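# Lift one staple stick from its box onto the table

## Task

Remove a single stick of staples from the staple box and set it down on the table with its legs pointing down, placed well away from both the box's tray and its sleeve.

## Robot and tools

Robot: two arms, left_arm and right_arm, each a six-joint arm with a two-finger parallel gripper and a wrist camera. Bases in the scene frame: left_arm at (+0.044, +0.370, +0.015) m, right_arm at (+0.053, -0.238, +0.006) m, both facing almost straight along +x. Fixed head cameras sit on a stand behind the arms.

Scene frame: origin on the table surface, halfway between the nominal bases; +x points out over the table, +y toward left_arm, +z up. Arm names do not match image left/right. Reported end_effector_position (metres) and end_effector_quat_wxyz are in this frame. end_effector_position is the point between the finger pads, roughly 1 cm short of the fingertips. Fingers point along the gripper's +z and open along its y. Reported poses may be off by a few centimetres, more at long reach.

Command rows: every motion row holds 14 numbers in [-1, 1]: dx, dy, dz, rx, ry, rz, opening for left_arm, then the same seven for right_arm. Both arms are always in the row. The first six of each arm are an offset, not a pose: a displacement along scene axes measured from that arm's Hand target as it stood when the action or move began (rotation about the Hand target's position). Scale: 1.0 = 0.6 m for dx, dy, dz, and 1.0 = 180 degrees for rx, ry, rz, which together form a rotation vector. Each call starts afresh from the current Hand target, so sending the same offset twice moves twice as far. Sending six zeros re-requests the current Hand target. The seventh number, opening, is absolute: +1 fully open (0.094 m), -1 closed. Leaving an arm's opening at 0 actually commands half-open, so resend its current opening to keep it unchanged. The controller clips commanded orientation to within 40 degrees of the measured one per step.

execute_actions(actions, cameras): actions is a list of actions; each action is up to 15 rows, one per 1/30 s step, and a short action repeats its final row. Every row of one action counts from that action's start pose. An empty actions list returns state plus all camera images. cameras picks images by name (cam_head_left, cam_head_right, cam_left_wrist, cam_right_wrist) or ["all"]; an unknown name invalidates the call.

move(target, speed, blend, opening_speed, grip_force, blocking, cameras): drives each gripper in a straight line toward target. target is one 14-number row or a list of up to 15 rows; every row is an offset from the same starting Hand targets, not from the previous row. speed in m/s, 0.002 to 2.9, default 0.25 (rotation capped at twice that in rad/s); one value or one per target. blend in metres rounds corners in a list; 0 stops at each. opening_speed: rate on the -1..+1 scale per second, at least 0.2; use it to close gently. grip_force: newtons per pad, 10 to 50, one value or one per arm; persists. blocking=false returns after about 0.5 s while the move continues. Paths ignore obstacles and the other arm; total path time is capped at 10 s. The result adds a move: line giving the ending (done, off_target, moving, held, fault) and any limits (paced = pose clipped, held = steps withheld). done means at rest within 10 mm and 2 degrees of target; neither done nor off_target says anything about contact.

wait(seconds 0-10): lets time run holding last commands. stop(): brakes a running move. zoom_image(camera, region=[x0,y0,x1,y1]) gives a closer look at the newest image of that camera; region at most 504x504 pixels. read_manual gives only licence texts. finished_scene(scene) ends the scene irreversibly; call nothing after it in that reply.

Results: Hand target is the last commanded pose after clipping; grippers often rest a few cm short because of friction and weight, so resend (even zeros) or add the missing offset. grip_measured is the measured finger opening on the command scale; it reads slightly wide when empty and a few thousandths narrower than a firmly held hard part, so it does not show the moment of touch. Tool commands lists current opening commands. Joint torques include gravity and friction; Joint velocities may read within noise. MOTOR HOT appears at 75 °C; at 90 °C the arm folds and idles; at 100 °C it falls. Camera calibration is given per camera; fixed cameras may be off by a couple of degrees and millimetres.

Cautions: move slowly near contact; faster moves and targets far past a surface push harder. An arm that is blocked keeps pushing until commanded back past its gripper. Never let the grippers, housings or wrist cameras meet each other; a moderate press between arms can fail the scene. Avoid routing a path close to an arm's own base. Don't slam fixed or heavy objects, don't release parts while moving or high up, and don't let anything fall off the table. Avoid straining the wrist camera cables, long holds at full stretch and pushing toward unreachable poses (heat). Loose objects may occasionally get nudged. To release, command an opening well above grip_measured.

Each tool is called by a JSON object that holds its "api" and its "payload", one argument or row to a line.

## Session

{"api": "execute_actions", "payload": {
  "actions": []
}}

{"api": "zoom_image", "payload": {
  "camera": "cam_head_left",
  "region": [252, 300, 420, 426]
}}

{"api": "zoom_image", "payload": {
  "camera": "cam_head_right",
  "region": [280, 300, 448, 426]
}}

Scene clock: 0.00 s.
left_arm: end_effector_position=(+0.4265, +0.3782, +0.1765) grip_measured=+1.000 end_effector_quat_wxyz=(+0.714, -0.039, +0.699, +0.003) | right_arm: end_effector_position=(+0.4197, -0.2503, +0.1295) grip_measured=+1.000 end_effector_quat_wxyz=(+0.662, +0.064, +0.745, -0.046)
Joint positions: left_arm=[-0.023 1.57 0.219 1.371 -0.074 -0.05 0.094] | right_arm=[0.02 1.553 0.171 1.26 0.231 0.045 0.094]
Joint velocities: within noise
Joint torques (N m): no reading
Heat: left arm: 23 °C; right arm: 23 °C.
Hand target: left_arm +0.4269, +0.3782, +0.1752; +0.712, -0.039, +0.701, +0.003 | right_arm +0.4220, -0.2500, +0.1388; +0.674, +0.067, +0.735, -0.043
Tool commands: left_gripper/opening=+1.0 right_gripper/opening=+1.0
camera_calibration:
cam_left_wrist: T_world_to_cam=[[0.046245, -0.997507, 0.0533083, 0.344862], [-0.403885, -0.06748, -0.912318, 0.396484], [0.91364, 0.0206597, -0.405999, -0.240209], [0, 0, 0, 1]] pos_world=[0.363651, 0.37572, 0.245811]
cam_right_wrist: T_world_to_cam=[[-0.162057, -0.986716, -0.0113754, -0.178259], [-0.508016, 0.0933078, -0.856279, 0.387993], [0.845965, -0.132987, -0.516389, -0.23147], [0, 0, 0, 1]] pos_world=[0.364034, -0.242876, 0.210674]

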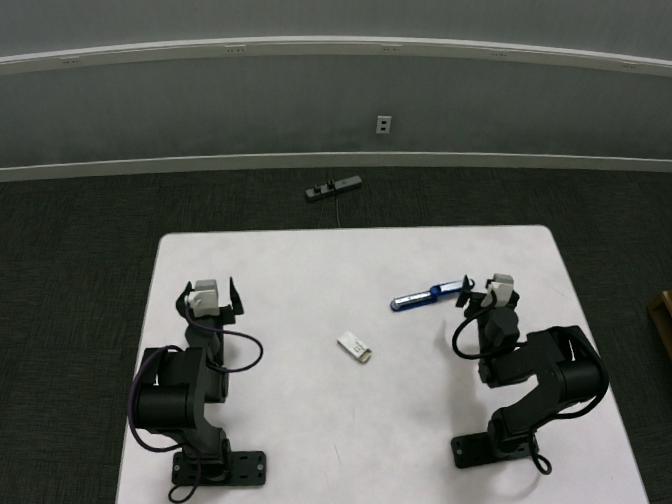

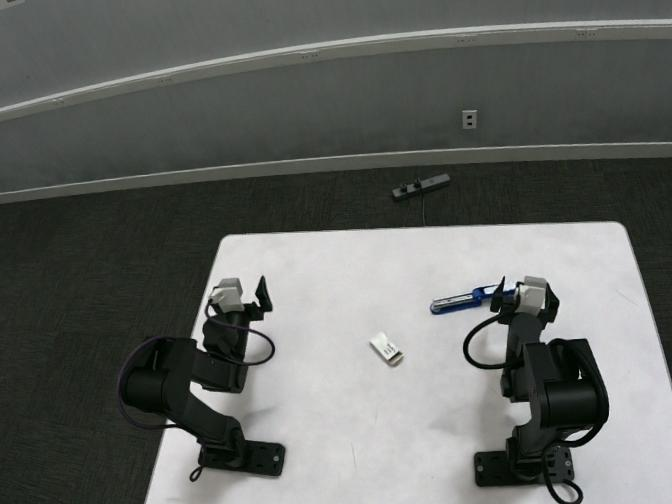

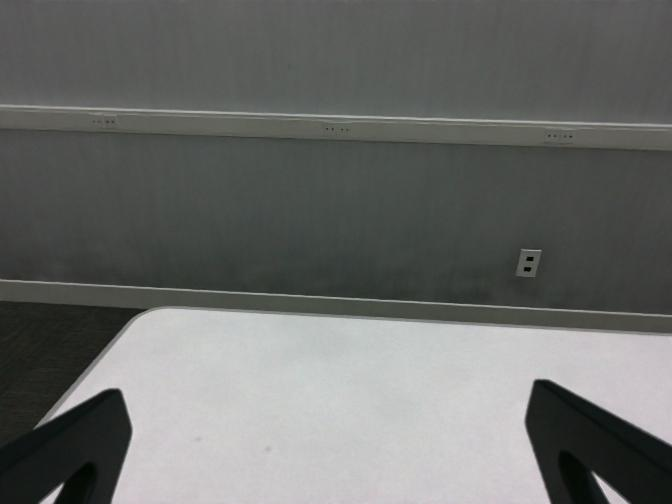

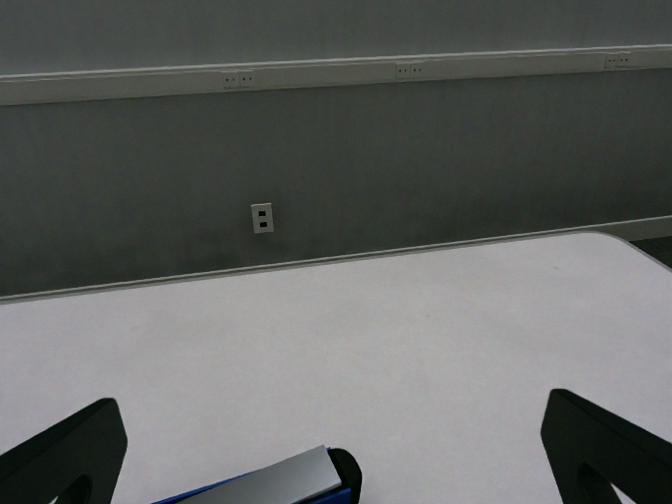

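Scaled by 3.000 from the camera's 672x504 image, which has a finer 960x720 frame.

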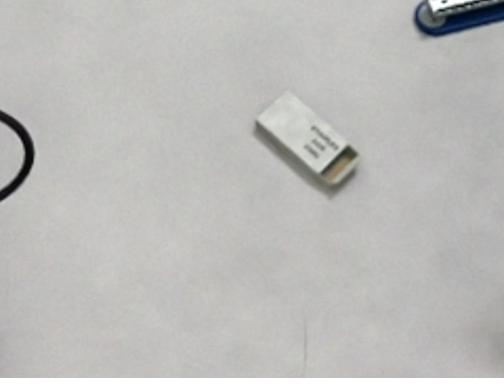

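Scaled by 3.000 from the camera's 672x504 image, which has a finer 960x720 frame.

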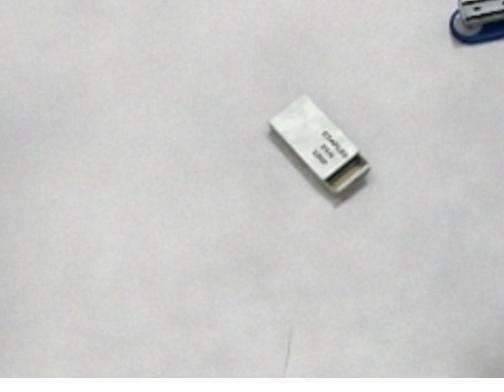

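{"api": "move", "payload": {
  "target": [
    [-0.1165, -0.512, -0.117, -0.1955, 0.4733, 0.1645, 0.1, -0.2963, 0.4065, -0.1063, -0.078, 0.2164, 0.2872, 0.0],
    [-0.1165, -0.512, -0.2003, -0.1955, 0.4733, 0.1645, 0.1, -0.2547, 0.4473, -0.1647, -0.078, 0.2164, 0.2872, 0.0]
  ],
  "blend": [0.015, 0],
  "speed": [0.6, 0.15],
  "cameras": ["cam_left_wrist", "cam_right_wrist"]
}}

Scene clock: 9.50 s.
left_arm: end_effector_position=(+0.3577, +0.0675, +0.0710) grip_measured=+0.101 end_effector_quat_wxyz=(+0.007, -0.370, +0.929, -0.016) | right_arm: end_effector_position=(+0.2571, +0.0031, +0.0245) grip_measured=+0.002 end_effector_quat_wxyz=(+0.329, -0.356, +0.865, +0.125)
Joint positions: left_arm=[-0.777 2.203 1.863 -1.197 0 -1.528 0.052] | right_arm=[0.877 1.364 0.384 0.121 0.118 0.108 0.047]
Joint torques (N m): left_arm=[0.43 -13.18 5.04 0.49 0.02 -0.11] | right_arm=[-0.72 -3.33 7.43 1.92 -0.09 0]
Heat: left arm: 24 °C; right arm: 25 °C.
Hand target: left_arm +0.3571, +0.0711, +0.0550; +0.000, -0.378, +0.926, -0.001 | right_arm +0.2693, +0.0183, +0.0400; +0.355, -0.349, +0.855, +0.145
Off the commanded pose: left_arm 0.016 m, 2 deg | right_arm 0.025 m, 4 deg.
move: off_target (left_arm, right_arm)
camera_calibration:
cam_left_wrist: T_world_to_cam=[[0.688716, -0.723563, 0.0461194, -0.204123], [-0.669311, -0.610045, 0.424109, 0.28828], [-0.278734, -0.322959, -0.904436, 0.27137], [0, 0, 0, 1]] pos_world=[0.409172, 0.115809, 0.132589]
cam_right_wrist: T_world_to_cam=[[0.699014, -0.714654, 0.0254822, -0.178946], [-0.678475, -0.674043, -0.292126, 0.224213], [0.225945, 0.186911, -0.95604, 0.0547246], [0, 0, 0, 1]] pos_world=[0.264844, 0.0130164, 0.122377]
Images, in order (width x height): cam_left_wrist 672x504, cam_right_wrist 672x504.

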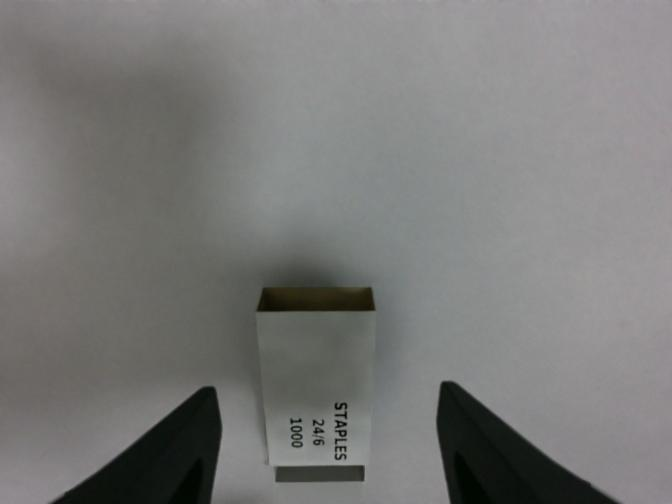

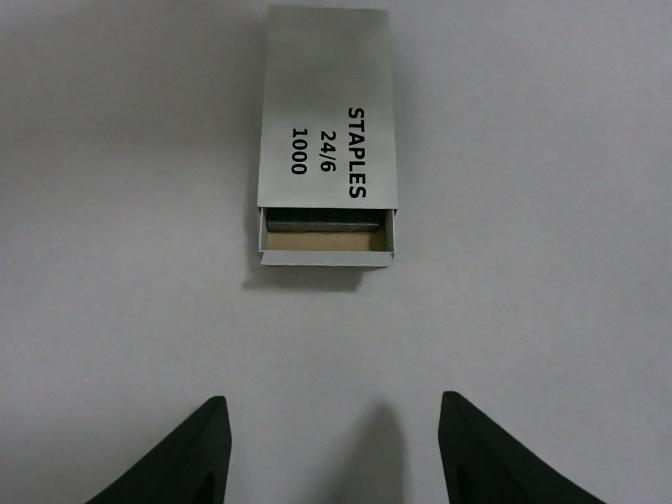

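{"api": "move", "payload": {
  "target": [0.0032, 0.009, -0.0833, 0, 0, 0, 0.0, 0.0488, 0.0508, -0.0125, 0, 0, 0, -0.1],
  "speed": 0.12,
  "grip_force": [50, 20],
  "cameras": ["cam_left_wrist", "cam_right_wrist"]
}}

Scene clock: 14.07 s.
left_arm: end_effector_position=(+0.3609, +0.0716, +0.0219) grip_measured=+0.001 end_effector_quat_wxyz=(+0.007, -0.376, +0.927, -0.016) | right_arm: end_effector_position=(+0.2862, +0.0340, +0.0180) grip_measured=-0.098 end_effector_quat_wxyz=(+0.330, -0.356, +0.865, +0.126)
Joint positions: left_arm=[-0.764 2.238 1.724 -1.02 0.001 -1.528 0.047] | right_arm=[0.856 1.57 0.522 0.192 0.104 0.093 0.042]
Joint torques (N m): left_arm=[0.39 -12.98 4.9 0.51 0 0] | right_arm=[-0.7 -4.9 7.17 1.94 -0.09 0.01]
Heat: left arm: 24 °C; right arm: 26 °C.
Hand target: left_arm +0.3589, +0.0765, +0.0050; +0.000, -0.378, +0.926, -0.001 | right_arm +0.2986, +0.0488, +0.0326; +0.355, -0.349, +0.855, +0.145
Off the commanded pose: left_arm 0.018 m, 2 deg | right_arm 0.024 m, 4 deg.
grip_force (N): 50, 20
move: off_target (left_arm, right_arm)
camera_calibration:
cam_left_wrist: T_world_to_cam=[[0.697472, -0.715071, 0.0469754, -0.204831], [-0.661759, -0.617546, 0.425102, 0.311469], [-0.274969, -0.327583, -0.903926, 0.22809], [0, 0, 0, 1]] pos_world=[0.411699, 0.120596, 0.0833924]
cam_right_wrist: T_world_to_cam=[[0.698467, -0.715228, 0.0243518, -0.176798], [-0.679032, -0.673096, -0.293015, 0.263071], [0.225963, 0.188125, -0.955798, 0.0361877], [0, 0, 0, 1]] pos_world=[0.293944, 0.0438136, 0.115977]
Images, in order (width x height): cam_left_wrist 672x504, cam_right_wrist 672x504.

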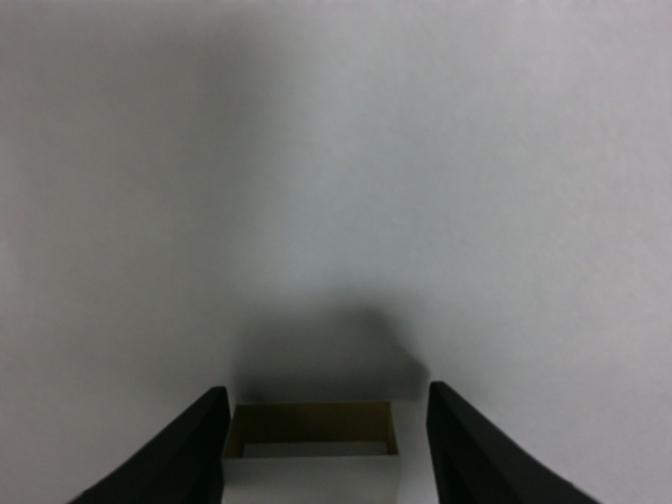

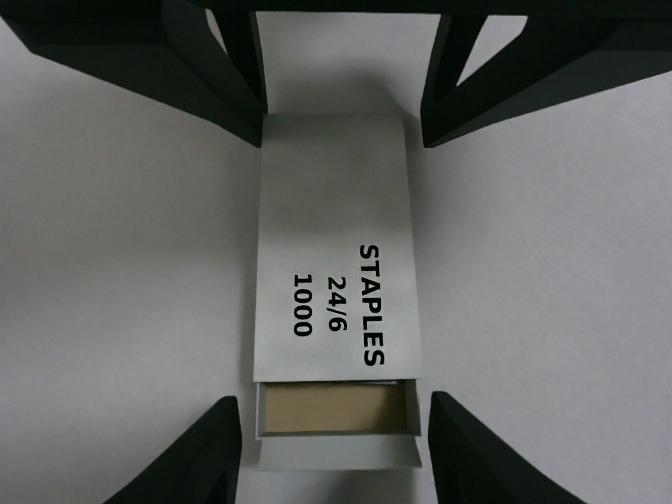

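{"api": "move", "payload": {
  "target": [
    [-0.0063, 0.0063, 0, 0, 0, 0, 0.0, 0, 0, 0, 0, 0, 0, -0.1],
    [-0.0063, 0.0063, 0, 0, 0, 0, -0.175, 0, 0, 0, 0, 0, 0, -0.33]
  ],
  "speed": 0.1,
  "opening_speed": 0.5,
  "cameras": ["cam_left_wrist", "cam_right_wrist"]
}}

Scene clock: 16.90 s.
left_arm: end_effector_position=(+0.3598, +0.0724, +0.0171) grip_measured=-0.173 end_effector_quat_wxyz=(+0.006, -0.376, +0.927, -0.017) | right_arm: end_effector_position=(+0.2863, +0.0342, +0.0182) grip_measured=-0.257 end_effector_quat_wxyz=(+0.330, -0.356, +0.865, +0.126)
Joint positions: left_arm=[-0.764 2.238 1.704 -1.001 0.002 -1.528 0.039] | right_arm=[0.856 1.57 0.522 0.193 0.104 0.093 0.035]
Joint torques (N m): left_arm=[0.39 -14.76 3.73 0.43 0 0] | right_arm=[-0.73 -4.88 7.1 1.96 -0.11 0.01]
Heat: left arm: 25 °C; right arm: 27 °C.
Hand target: left_arm +0.3552, +0.0803, +0.0050; +0.000, -0.378, +0.926, -0.001 | right_arm +0.2986, +0.0488, +0.0326; +0.355, -0.349, +0.855, +0.145
Off the commanded pose: left_arm 0.015 m, 2 deg | right_arm 0.024 m, 4 deg.
grip_force (N): 50, 20
move: off_target (left_arm, right_arm); target 2's new opening was sent with right_arm's hand 0.024 m and 4 deg from that target
camera_calibration:
cam_left_wrist: T_world_to_cam=[[0.69745, -0.71509, 0.047014, -0.203252], [-0.661578, -0.617264, 0.425794, 0.31328], [-0.275461, -0.328073, -0.903598, 0.223917], [0, 0, 0, 1]] pos_world=[0.410697, 0.121494, 0.0784941]
cam_right_wrist: T_world_to_cam=[[0.698679, -0.715015, 0.024513, -0.176819], [-0.678617, -0.673184, -0.293772, 0.263137], [0.226553, 0.188617, -0.955561, 0.0360428], [0, 0, 0, 1]] pos_world=[0.293943, 0.0439131, 0.116078]
Images, in order (width x height): cam_left_wrist 672x504, cam_right_wrist 672x504.

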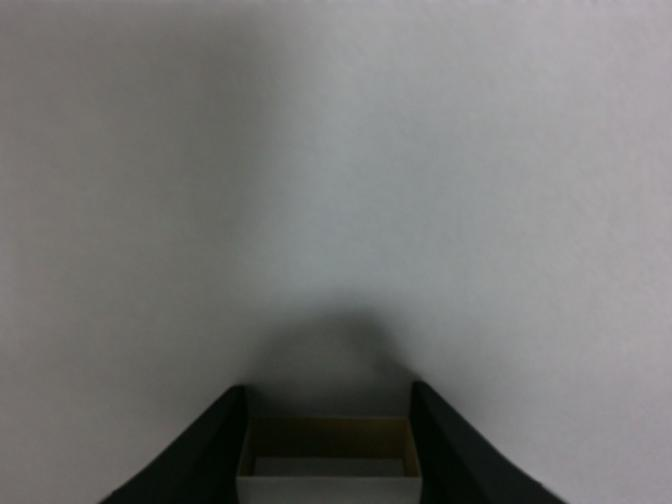

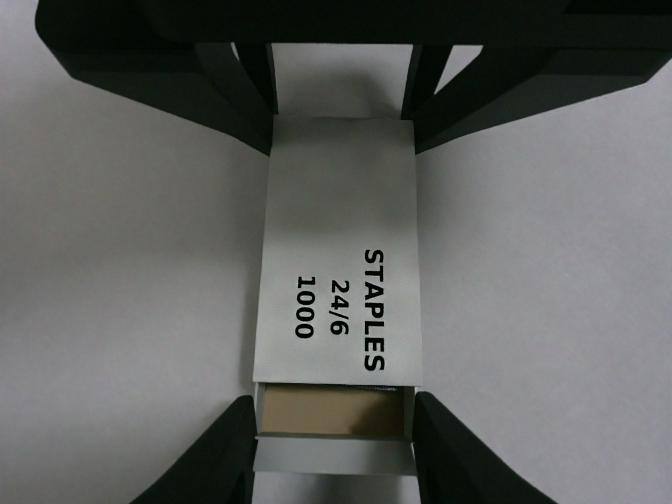

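{"api": "move", "payload": {
  "target": [0, 0, 0, 0, 0, 0, -0.175, -0.0387, -0.0415, -0.0077, 0, 0, 0, -0.33],
  "speed": 0.1,
  "cameras": ["cam_right_wrist"]
}}

Scene clock: 19.07 s.
left_arm: end_effector_position=(+0.3599, +0.0723, +0.0171) grip_measured=-0.173 end_effector_quat_wxyz=(+0.006, -0.376, +0.927, -0.017) | right_arm: end_effector_position=(+0.2723, +0.0194, +0.0178) grip_measured=-0.262 end_effector_quat_wxyz=(+0.333, -0.356, +0.862, +0.134)
Joint positions: left_arm=[-0.764 2.238 1.704 -1 0.002 -1.528 0.039] | right_arm=[0.856 1.49 0.431 0.218 0.093 0.093 0.035]
Joint torques (N m): left_arm=[0.38 -14.74 3.75 0.44 -0.03 -0.01] | right_arm=[0.46 -6.72 4.14 1.93 0.13 0.14]
Heat: left arm: 25 °C; right arm: 27 °C.
Hand target: left_arm +0.3552, +0.0803, +0.0050; +0.000, -0.378, +0.926, -0.001 | right_arm +0.2753, +0.0239, +0.0279; +0.354, -0.349, +0.855, +0.145
Off the commanded pose: left_arm 0.015 m, 2 deg | right_arm 0.012 m, 3 deg.
grip_force (N): 50, 20
move: off_target (left_arm, right_arm)
camera_calibration:
cam_right_wrist: T_world_to_cam=[[0.703853, -0.710201, 0.0143247, -0.17896], [-0.672992, -0.673159, -0.306493, 0.242352], [0.227314, 0.206086, -0.951765, 0.0410147], [0, 0, 0, 1]] pos_world=[0.279739, 0.0275916, 0.115879]
Images, in order (width x height): cam_right_wrist 672x504.

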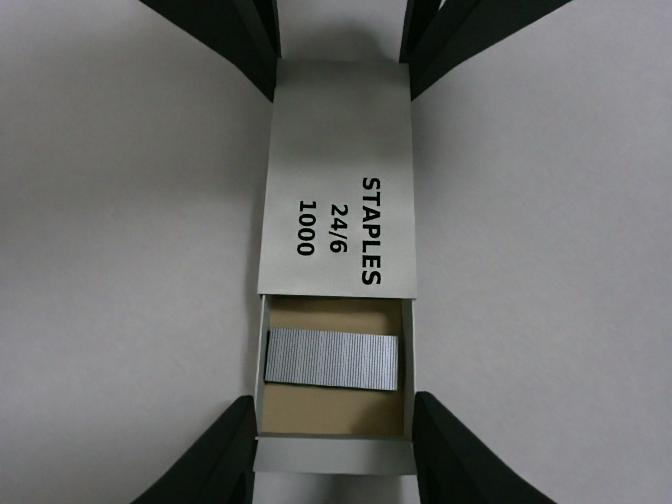

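{"api": "move", "payload": {
  "target": [0, 0, 0, 0, 0, 0, -0.175, -0.0218, -0.0207, -0.0033, 0, 0, 0, -0.33],
  "speed": 0.1,
  "cameras": ["cam_right_wrist"]
}}

Scene clock: 22.23 s.
left_arm: end_effector_position=(+0.3599, +0.0723, +0.0171) grip_measured=-0.173 end_effector_quat_wxyz=(+0.006, -0.376, +0.927, -0.017) | right_arm: end_effector_position=(+0.2593, +0.0085, +0.0174) grip_measured=-0.262 end_effector_quat_wxyz=(+0.335, -0.357, +0.861, +0.138)
Joint positions: left_arm=[-0.764 2.238 1.704 -1 0.002 -1.528 0.039] | right_arm=[0.868 1.419 0.364 0.221 0.095 0.101 0.035]
Joint torques (N m): left_arm=[0.46 -14.76 3.77 0.47 -0.03 0] | right_arm=[0.61 -5.93 4.23 1.84 0.22 0.18]
Heat: left arm: 25 °C; right arm: 28 °C.
Hand target: left_arm +0.3552, +0.0803, +0.0050; +0.000, -0.378, +0.926, -0.001 | right_arm +0.2623, +0.0115, +0.0260; +0.355, -0.349, +0.855, +0.145
Off the commanded pose: left_arm 0.015 m, 2 deg | right_arm 0.009 m, 3 deg.
grip_force (N): 50, 20
move: off_target (left_arm, right_arm)
camera_calibration:
cam_right_wrist: T_world_to_cam=[[0.707362, -0.706795, 0.00886303, -0.178409], [-0.669307, -0.673771, -0.313145, 0.225356], [0.227301, 0.215575, -0.949664, 0.0457312], [0, 0, 0, 1]] pos_world=[0.266638, 0.0158809, 0.11558]
Images, in order (width x height): cam_right_wrist 672x504.

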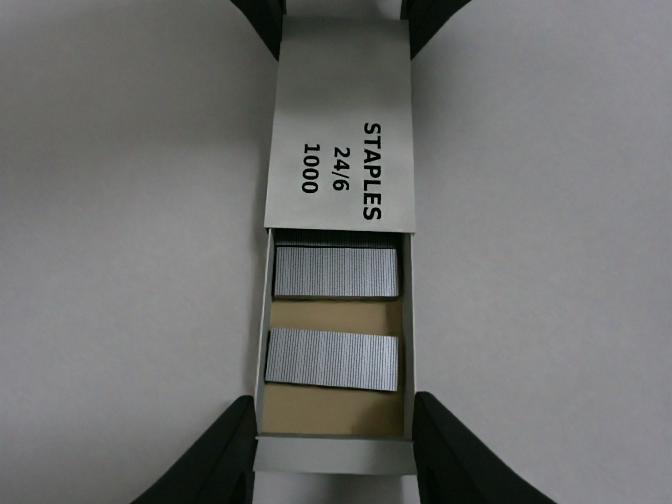

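{"api": "move", "payload": {
  "target": [
    [0, 0, 0, 0, 0, 0, 0.05, 0, 0, 0, 0, 0, 0, -0.1],
    [0, 0, 0.1, 0, 0, 0, 0.05, 0, 0, 0.0833, 0, 0, 0, -0.1],
    [0.0417, 0.2333, 0.225, 0, 0, 0, 0.05, 0.0295, 0.0208, 0.0633, 0.0099, 0.2787, -0.4867, -0.6]
  ],
  "blend": [0, 0.02, 0],
  "speed": [0.2, 0.2, 0.6],
  "opening_speed": 1.5,
  "grip_force": [50, 50],
  "cameras": ["cam_right_wrist"]
}}

Scene clock: 29.30 s.
left_arm: end_effector_position=(+0.3842, +0.2183, +0.1268) grip_measured=+0.049 end_effector_quat_wxyz=(-0.007, -0.382, +0.924, +0.005) | right_arm: end_effector_position=(+0.2758, +0.0202, +0.0587) grip_measured=-0.598 end_effector_quat_wxyz=(+0.000, +0.404, +0.915, -0.004)
Joint positions: left_arm=[-0.428 1.978 1.744 -1.355 0.003 -1.204 0.049] | right_arm=[0.802 1.878 1.368 -1.068 0.003 1.689 0.019]
Joint torques (N m): left_arm=[-0.09 -17.13 6.05 0.09 -0.01 0.08] | right_arm=[-0.34 -7.91 7.58 0.16 -0.06 0.16]
Heat: left arm: 27 °C; right arm: 28 °C.
Hand target: left_arm +0.3802, +0.2203, +0.1399; +0.000, -0.378, +0.926, +0.000 | right_arm +0.2800, +0.0240, +0.0639; -0.001, +0.411, +0.912, +0.000
Off the commanded pose: left_arm 0.014 m, 1 deg | right_arm 0.008 m, 1 deg.
move: off_target (left_arm)
camera_calibration:
cam_right_wrist: T_world_to_cam=[[-0.735516, -0.677389, 0.0126695, 0.214923], [-0.614916, 0.675299, 0.407247, 0.172605], [-0.28442, 0.291746, -0.91323, 0.216148], [0, 0, 0, 1]] pos_world=[0.325693, -0.0340342, 0.124377]
Images, in order (width x height): cam_right_wrist 672x504.

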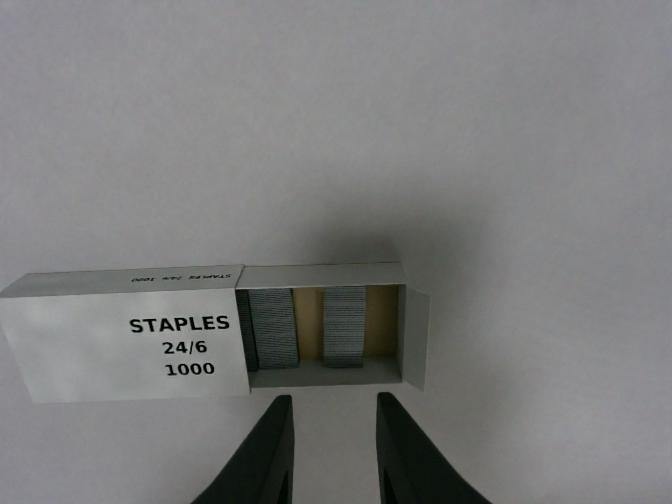

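{"api": "move", "payload": {
  "target": [0, 0, 0, 0, 0, 0, 0.05, -0.01, -0.0085, -0.0548, 0, 0, 0, -0.632],
  "speed": 0.12,
  "cameras": ["cam_right_wrist"]
}}

{"api": "zoom_image", "payload": {
  "camera": "cam_right_wrist",
  "region": [220, 280, 460, 460]
}}

Scene clock: 33.73 s.
left_arm: end_effector_position=(+0.3842, +0.2183, +0.1268) grip_measured=+0.049 end_effector_quat_wxyz=(-0.007, -0.382, +0.924, +0.005) | right_arm: end_effector_position=(+0.2748, +0.0193, +0.0337) grip_measured=-0.630 end_effector_quat_wxyz=(+0.002, +0.405, +0.914, +0.001)
Joint positions: left_arm=[-0.428 1.978 1.744 -1.355 0.003 -1.204 0.049] | right_arm=[0.802 1.894 1.285 -0.959 0.002 1.693 0.017]
Joint torques (N m): left_arm=[-0.01 -17.11 6.04 0.06 -0.01 0.08] | right_arm=[-0.1 -8.29 4.6 0.43 -0.03 0.17]
Heat: left arm: 27 °C; right arm: 27 °C.
Hand target: left_arm +0.3802, +0.2203, +0.1399; +0.000, -0.378, +0.926, +0.000 | right_arm +0.2740, +0.0188, +0.0310; -0.001, +0.411, +0.912, +0.000
Off the commanded pose: left_arm 0.014 m, 1 deg | right_arm 0.003 m, 1 deg.
move: off_target (left_arm)
camera_calibration:
cam_right_wrist: T_world_to_cam=[[-0.737869, -0.674938, 0.00288159, 0.21493], [-0.615024, 0.674116, 0.409038, 0.182736], [-0.278018, 0.300045, -0.912513, 0.191379], [0, 0, 0, 1]] pos_world=[0.324184, -0.0355433, 0.0992702]
Images, in order (width x height): cam_right_wrist 672x504.

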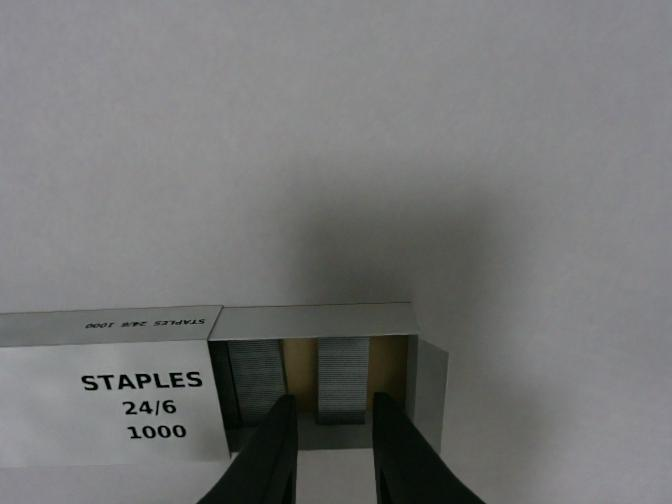

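Scaled by 2.100 from the camera's 672x504 image, which has a finer 960x720 frame.

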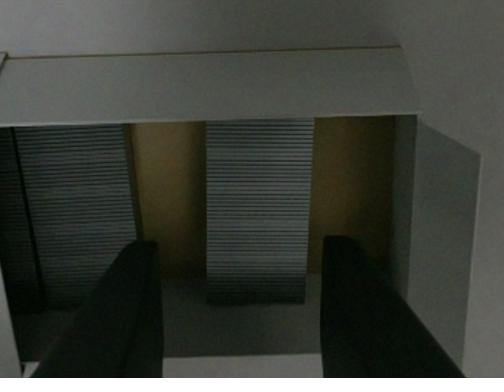

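{"api": "move", "payload": {
  "target": [0, 0, 0, 0, 0, 0, 0.05, -0.003, -0.0027, -0.0203, 0, 0, 0, -0.632],
  "speed": 0.08,
  "cameras": ["cam_right_wrist"]
}}

{"api": "zoom_image", "payload": {
  "camera": "cam_right_wrist",
  "region": [220, 324, 460, 504]
}}

Scene clock: 36.83 s.
left_arm: end_effector_position=(+0.3842, +0.2183, +0.1268) grip_measured=+0.049 end_effector_quat_wxyz=(-0.007, -0.382, +0.924, +0.005) | right_arm: end_effector_position=(+0.2739, +0.0183, +0.0230) grip_measured=-0.630 end_effector_quat_wxyz=(+0.002, +0.406, +0.914, +0.003)
Joint positions: left_arm=[-0.428 1.978 1.744 -1.355 0.003 -1.204 0.049] | right_arm=[0.802 1.901 1.248 -0.911 0.002 1.694 0.017]
Joint torques (N m): left_arm=[-0.03 -17.11 6.06 0.09 -0.02 0.07] | right_arm=[0.03 -8.02 4.37 0.42 -0.05 0.17]
Heat: left arm: 27 °C; right arm: 26 °C.
Hand target: left_arm +0.3802, +0.2203, +0.1399; +0.000, -0.378, +0.926, +0.000 | right_arm +0.2722, +0.0172, +0.0188; -0.001, +0.411, +0.912, +0.000
Off the commanded pose: left_arm 0.014 m, 1 deg | right_arm 0.005 m, 1 deg.
move: off_target (left_arm)
camera_calibration:
cam_right_wrist: T_world_to_cam=[[-0.738664, -0.674072, -0.00159313, 0.213809], [-0.615338, 0.673332, 0.409857, 0.187402], [-0.275201, 0.303727, -0.912148, 0.18071], [0, 0, 0, 1]] pos_world=[0.32298, -0.0369471, 0.0883668]
Images, in order (width x height): cam_right_wrist 672x504.

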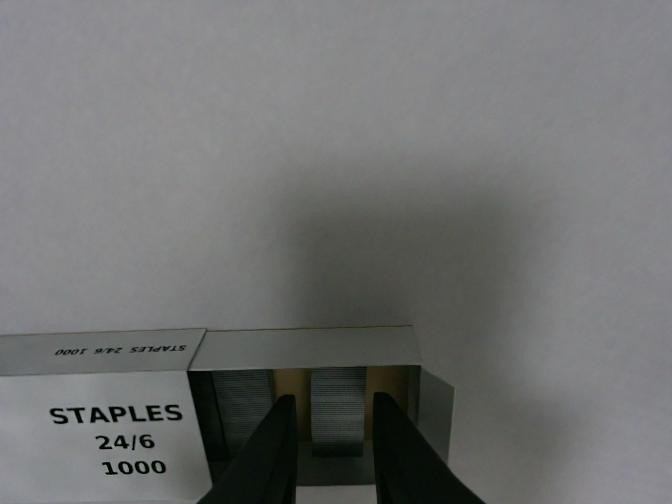

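Scaled by 2.100 from the camera's 672x504 image, which has a finer 960x720 frame.

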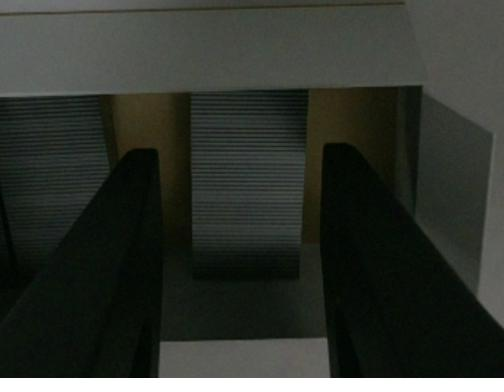

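{"api": "move", "payload": {
  "target": [
    [0, 0, 0, 0, 0, 0, 0.05, -0.001, -0.0008, -0.0155, 0, 0, 0, -0.632],
    [0, 0, 0, 0, 0, 0, 0.05, -0.001, -0.0008, -0.0155, 0, 0, 0, -0.8],
    [0, 0, 0, 0, 0, 0, 0.05, -0.001, -0.0008, 0.0928, 0, 0, 0, -0.8]
  ],
  "speed": [0.06, 0.06, 0.15],
  "grip_force": [50, 25],
  "cameras": ["cam_right_wrist"]
}}

Scene clock: 40.77 s.
left_arm: end_effector_position=(+0.3842, +0.2183, +0.1268) grip_measured=+0.049 end_effector_quat_wxyz=(-0.007, -0.382, +0.924, +0.005) | right_arm: end_effector_position=(+0.2688, +0.0125, +0.0616) grip_measured=-0.739 end_effector_quat_wxyz=(-0.004, +0.406, +0.914, -0.014)
Joint positions: left_arm=[-0.428 1.978 1.744 -1.355 0.003 -1.204 0.049] | right_arm=[0.802 1.858 1.352 -1.095 0.002 1.694 0.012]
Joint torques (N m): left_arm=[-0.13 -17.03 6.09 0.09 -0.03 0.07] | right_arm=[0.06 -10.32 7.01 0.07 -0.03 0.15]
Heat: left arm: 27 °C; right arm: 26 °C.
Hand target: left_arm +0.3802, +0.2203, +0.1399; +0.000, -0.378, +0.926, +0.000 | right_arm +0.2716, +0.0167, +0.0746; -0.001, +0.411, +0.912, +0.000
Off the commanded pose: left_arm 0.014 m, 1 deg | right_arm 0.014 m, 2 deg.
grip_force (N): 50, 25
move: off_target (left_arm, right_arm)
camera_calibration:
cam_right_wrist: T_world_to_cam=[[-0.738491, -0.673367, 0.0347551, 0.203964], [-0.605231, 0.684721, 0.40602, 0.16967], [-0.297198, 0.278807, -0.913203, 0.222697], [0, 0, 0, 1]] pos_world=[0.319501, -0.0409233, 0.127389]
Images, in order (width x height): cam_right_wrist 672x504.

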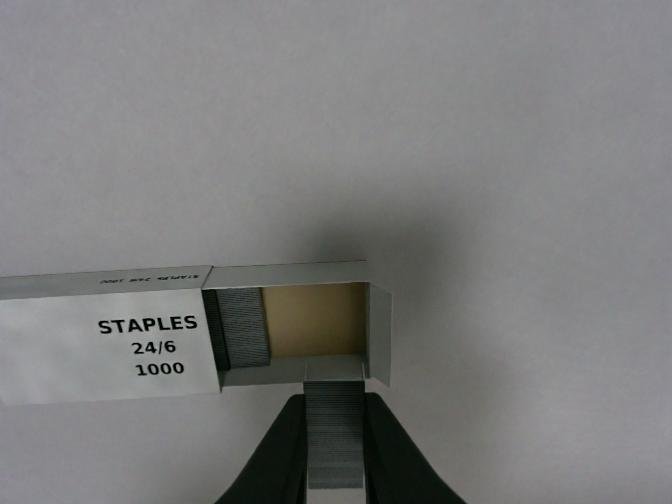

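{"api": "move", "payload": {
  "target": [
    [0, 0, 0, 0, 0, 0, 0.05, 0.139, -0.1612, 0, 0, 0, 0, -0.8],
    [0, 0, 0, 0, 0, 0, 0.05, 0.139, -0.1612, -0.071, 0, 0, 0, -0.8]
  ],
  "speed": [0.3, 0.12],
  "blend": [0.03, 0],
  "cameras": ["cam_right_wrist"]
}}

Scene clock: 43.87 s.
left_arm: end_effector_position=(+0.3842, +0.2183, +0.1268) grip_measured=+0.049 end_effector_quat_wxyz=(-0.007, -0.382, +0.924, +0.005) | right_arm: end_effector_position=(+0.3556, -0.0824, +0.0334) grip_measured=-0.739 end_effector_quat_wxyz=(-0.002, +0.415, +0.910, -0.001)
Joint positions: left_arm=[-0.428 1.978 1.744 -1.355 0.003 -1.204 0.049] | right_arm=[0.415 1.903 1.295 -0.968 -0.002 1.327 0.012]
Joint torques (N m): left_arm=[-0.09 -17.18 6.06 0.09 -0.02 0.06] | right_arm=[0.69 -8.64 4.72 0.41 0 0.01]
Heat: left arm: 27 °C; right arm: 25 °C.
Hand target: left_arm +0.3802, +0.2203, +0.1399; +0.000, -0.378, +0.926, +0.000 | right_arm +0.3549, -0.0800, +0.0319; -0.001, +0.411, +0.912, +0.000
Off the commanded pose: left_arm 0.014 m, 1 deg | right_arm 0.003 m, 1 deg.
grip_force (N): 50, 25
move: off_target (left_arm); blend cut to 0.0213 m at target 1
camera_calibration:
cam_right_wrist: T_world_to_cam=[[-0.751806, -0.659311, 0.00978091, 0.211886], [-0.597245, 0.687169, 0.413639, 0.295737], [-0.279438, 0.305135, -0.910388, 0.244914], [0, 0, 0, 1]] pos_world=[0.404363, -0.138255, 0.0985664]
Images, in order (width x height): cam_right_wrist 672x504.

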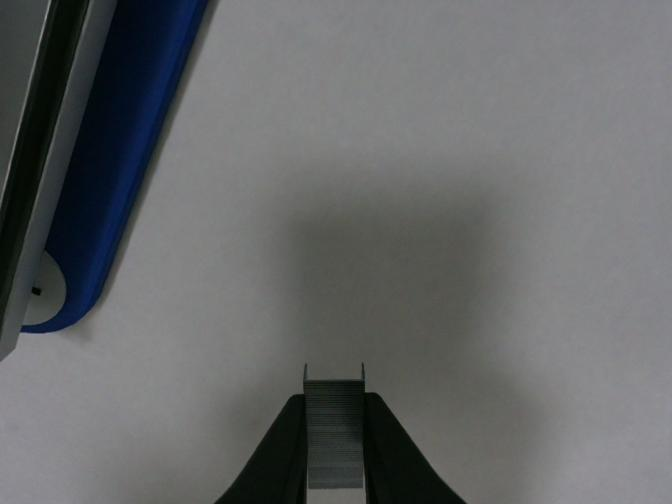

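{"api": "move", "payload": {
  "target": [
    [0, 0, 0, 0, 0, 0, 0.05, 0, 0, -0.0298, 0, 0, 0, -0.8],
    [0, 0, 0, 0, 0, 0, 0.05, 0, 0, -0.0382, 0, 0, 0, -0.8]
  ],
  "speed": [0.08, 0.025],
  "blend": [0.002, 0],
  "cameras": ["cam_right_wrist"]
}}

Scene clock: 46.13 s.
left_arm: end_effector_position=(+0.3842, +0.2183, +0.1268) grip_measured=+0.049 end_effector_quat_wxyz=(-0.007, -0.382, +0.924, +0.005) | right_arm: end_effector_position=(+0.3575, -0.0814, +0.0134) grip_measured=-0.739 end_effector_quat_wxyz=(+0.001, +0.415, +0.910, +0.002)
Joint positions: left_arm=[-0.428 1.978 1.744 -1.355 0.003 -1.204 0.049] | right_arm=[0.415 1.932 1.249 -0.883 -0.002 1.327 0.012]
Joint torques (N m): left_arm=[-0.06 -17.09 6.06 0.09 -0.03 0.1] | right_arm=[0.75 -8.13 4.3 0.44 0.01 0.02]
Heat: left arm: 27 °C; right arm: 25 °C.
Hand target: left_arm +0.3802, +0.2203, +0.1399; +0.000, -0.378, +0.926, +0.000 | right_arm +0.3549, -0.0800, +0.0090; -0.001, +0.411, +0.912, +0.000
Off the commanded pose: left_arm 0.014 m, 1 deg | right_arm 0.005 m, 1 deg.
grip_force (N): 50, 25
move: off_target (left_arm)
camera_calibration:
cam_right_wrist: T_world_to_cam=[[-0.751627, -0.659589, 0.000601826, 0.214123], [-0.60096, 0.685193, 0.411532, 0.305663], [-0.271854, 0.308956, -0.911395, 0.224474], [0, 0, 0, 1]] pos_world=[0.405656, -0.137558, 0.0786653]
Images, in order (width x height): cam_right_wrist 672x504.

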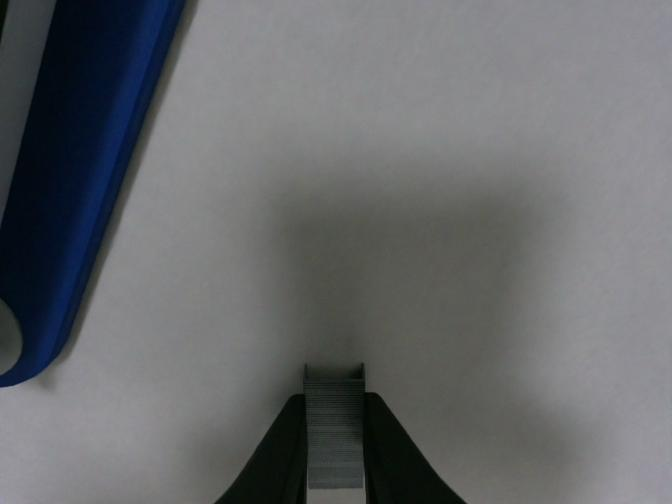

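{"api": "move", "payload": {
  "target": [
    [0, 0, 0, 0, 0, 0, 0.05, 0, 0, -0.0067, 0, 0, 0, -0.8],
    [0, 0, 0, 0, 0, 0, 0.05, 0, 0, -0.0067, 0, 0, 0, -0.4]
  ],
  "speed": [0.03, 0.03],
  "opening_speed": 0.8,
  "cameras": ["cam_right_wrist"]
}}

Scene clock: 48.67 s.
left_arm: end_effector_position=(+0.3842, +0.2183, +0.1268) grip_measured=+0.049 end_effector_quat_wxyz=(-0.007, -0.382, +0.924, +0.005) | right_arm: end_effector_position=(+0.3590, -0.0806, +0.0095) grip_measured=-0.402 end_effector_quat_wxyz=(+0.003, +0.415, +0.910, +0.005)
Joint positions: left_arm=[-0.428 1.978 1.744 -1.355 0.003 -1.204 0.049] | right_arm=[0.415 1.938 1.241 -0.862 -0.002 1.327 0.028]
Joint torques (N m): left_arm=[-0.12 -17.1 6.09 0.08 -0.01 0.06] | right_arm=[0.73 -8.2 4.4 0.42 0.02 0.03]
Heat: left arm: 27 °C; right arm: 25 °C.
Hand target: left_arm +0.3802, +0.2203, +0.1399; +0.000, -0.378, +0.926, +0.000 | right_arm +0.3550, -0.0799, +0.0050; -0.001, +0.411, +0.912, +0.000
Off the commanded pose: left_arm 0.014 m, 1 deg | right_arm 0.006 m, 1 deg.
grip_force (N): 50, 25
move: off_target (left_arm)
camera_calibration:
cam_right_wrist: T_world_to_cam=[[-0.751611, -0.659574, -0.00656724, 0.215874], [-0.603568, 0.683705, 0.410186, 0.308393], [-0.266058, 0.312264, -0.911978, 0.219353], [0, 0, 0, 1]] pos_world=[0.40675, -0.136961, 0.0749639]
Images, in order (width x height): cam_right_wrist 672x504.

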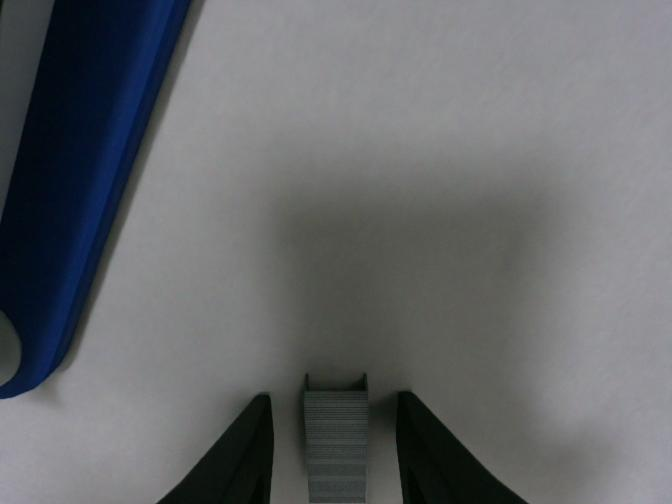

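{"api": "move", "payload": {
  "target": [
    [0, 0, 0, 0, 0, 0, 0.05, 0, 0, 0.05, 0, 0, 0, -0.4],
    [0, 0, 0, 0, 0, 0, 0.05, 0, 0, 0.18, 0, 0, 0, -0.4]
  ],
  "speed": [0.1, 0.3],
  "blend": [0.01, 0],
  "cameras": ["cam_right_wrist", "cam_head_left"]
}}

Scene clock: 52.83 s.
left_arm: end_effector_position=(+0.3842, +0.2183, +0.1268) grip_measured=+0.049 end_effector_quat_wxyz=(-0.007, -0.382, +0.924, +0.005) | right_arm: end_effector_position=(+0.3542, -0.0830, +0.1051) grip_measured=-0.402 end_effector_quat_wxyz=(-0.005, +0.414, +0.910, -0.005)
Joint positions: left_arm=[-0.428 1.978 1.744 -1.355 0.003 -1.204 0.049] | right_arm=[0.415 1.844 1.51 -1.252 -0.002 1.326 0.028]
Joint torques (N m): left_arm=[-0.05 -17.14 6.05 0.09 -0.01 0.07] | right_arm=[0.75 -9.11 6.91 0.13 0 0.02]
Heat: left arm: 27 °C; right arm: 25 °C.
Hand target: left_arm +0.3802, +0.2203, +0.1399; +0.000, -0.378, +0.926, +0.000 | right_arm +0.3549, -0.0799, +0.1131; -0.001, +0.411, +0.912, +0.000
Off the commanded pose: left_arm 0.014 m, 1 deg | right_arm 0.009 m, 1 deg.
grip_force (N): 50, 25
move: off_target (left_arm)
camera_calibration:
cam_right_wrist: T_world_to_cam=[[-0.751182, -0.659822, 0.018957, 0.208372], [-0.594172, 0.688394, 0.416021, 0.264426], [-0.28755, 0.301244, -0.909157, 0.312403], [0, 0, 0, 1]] pos_world=[0.403471, -0.138651, 0.170067]
Images, in order (width x height): cam_head_left 672x504, cam_right_wrist 672x504.

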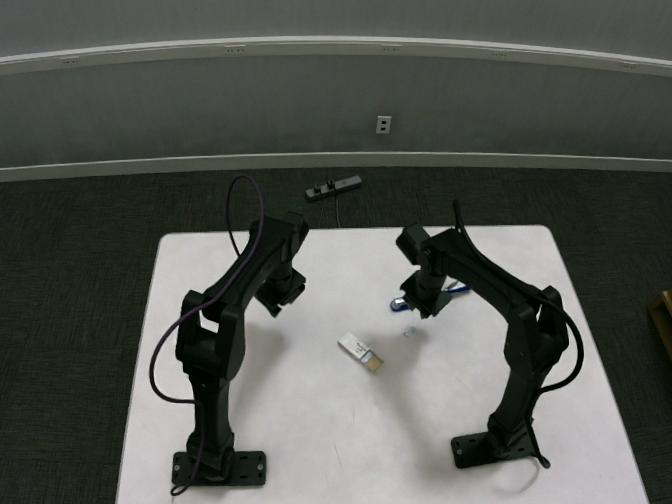

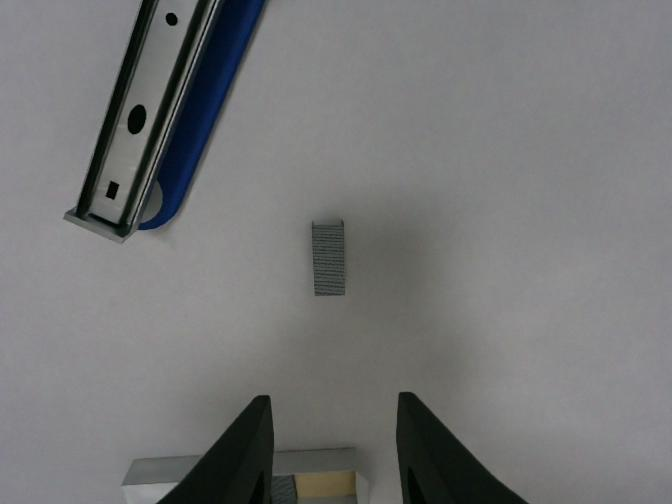

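{"api": "finished_scene", "payload": {
  "scene": 2
}}

The scene is finished: the task was done.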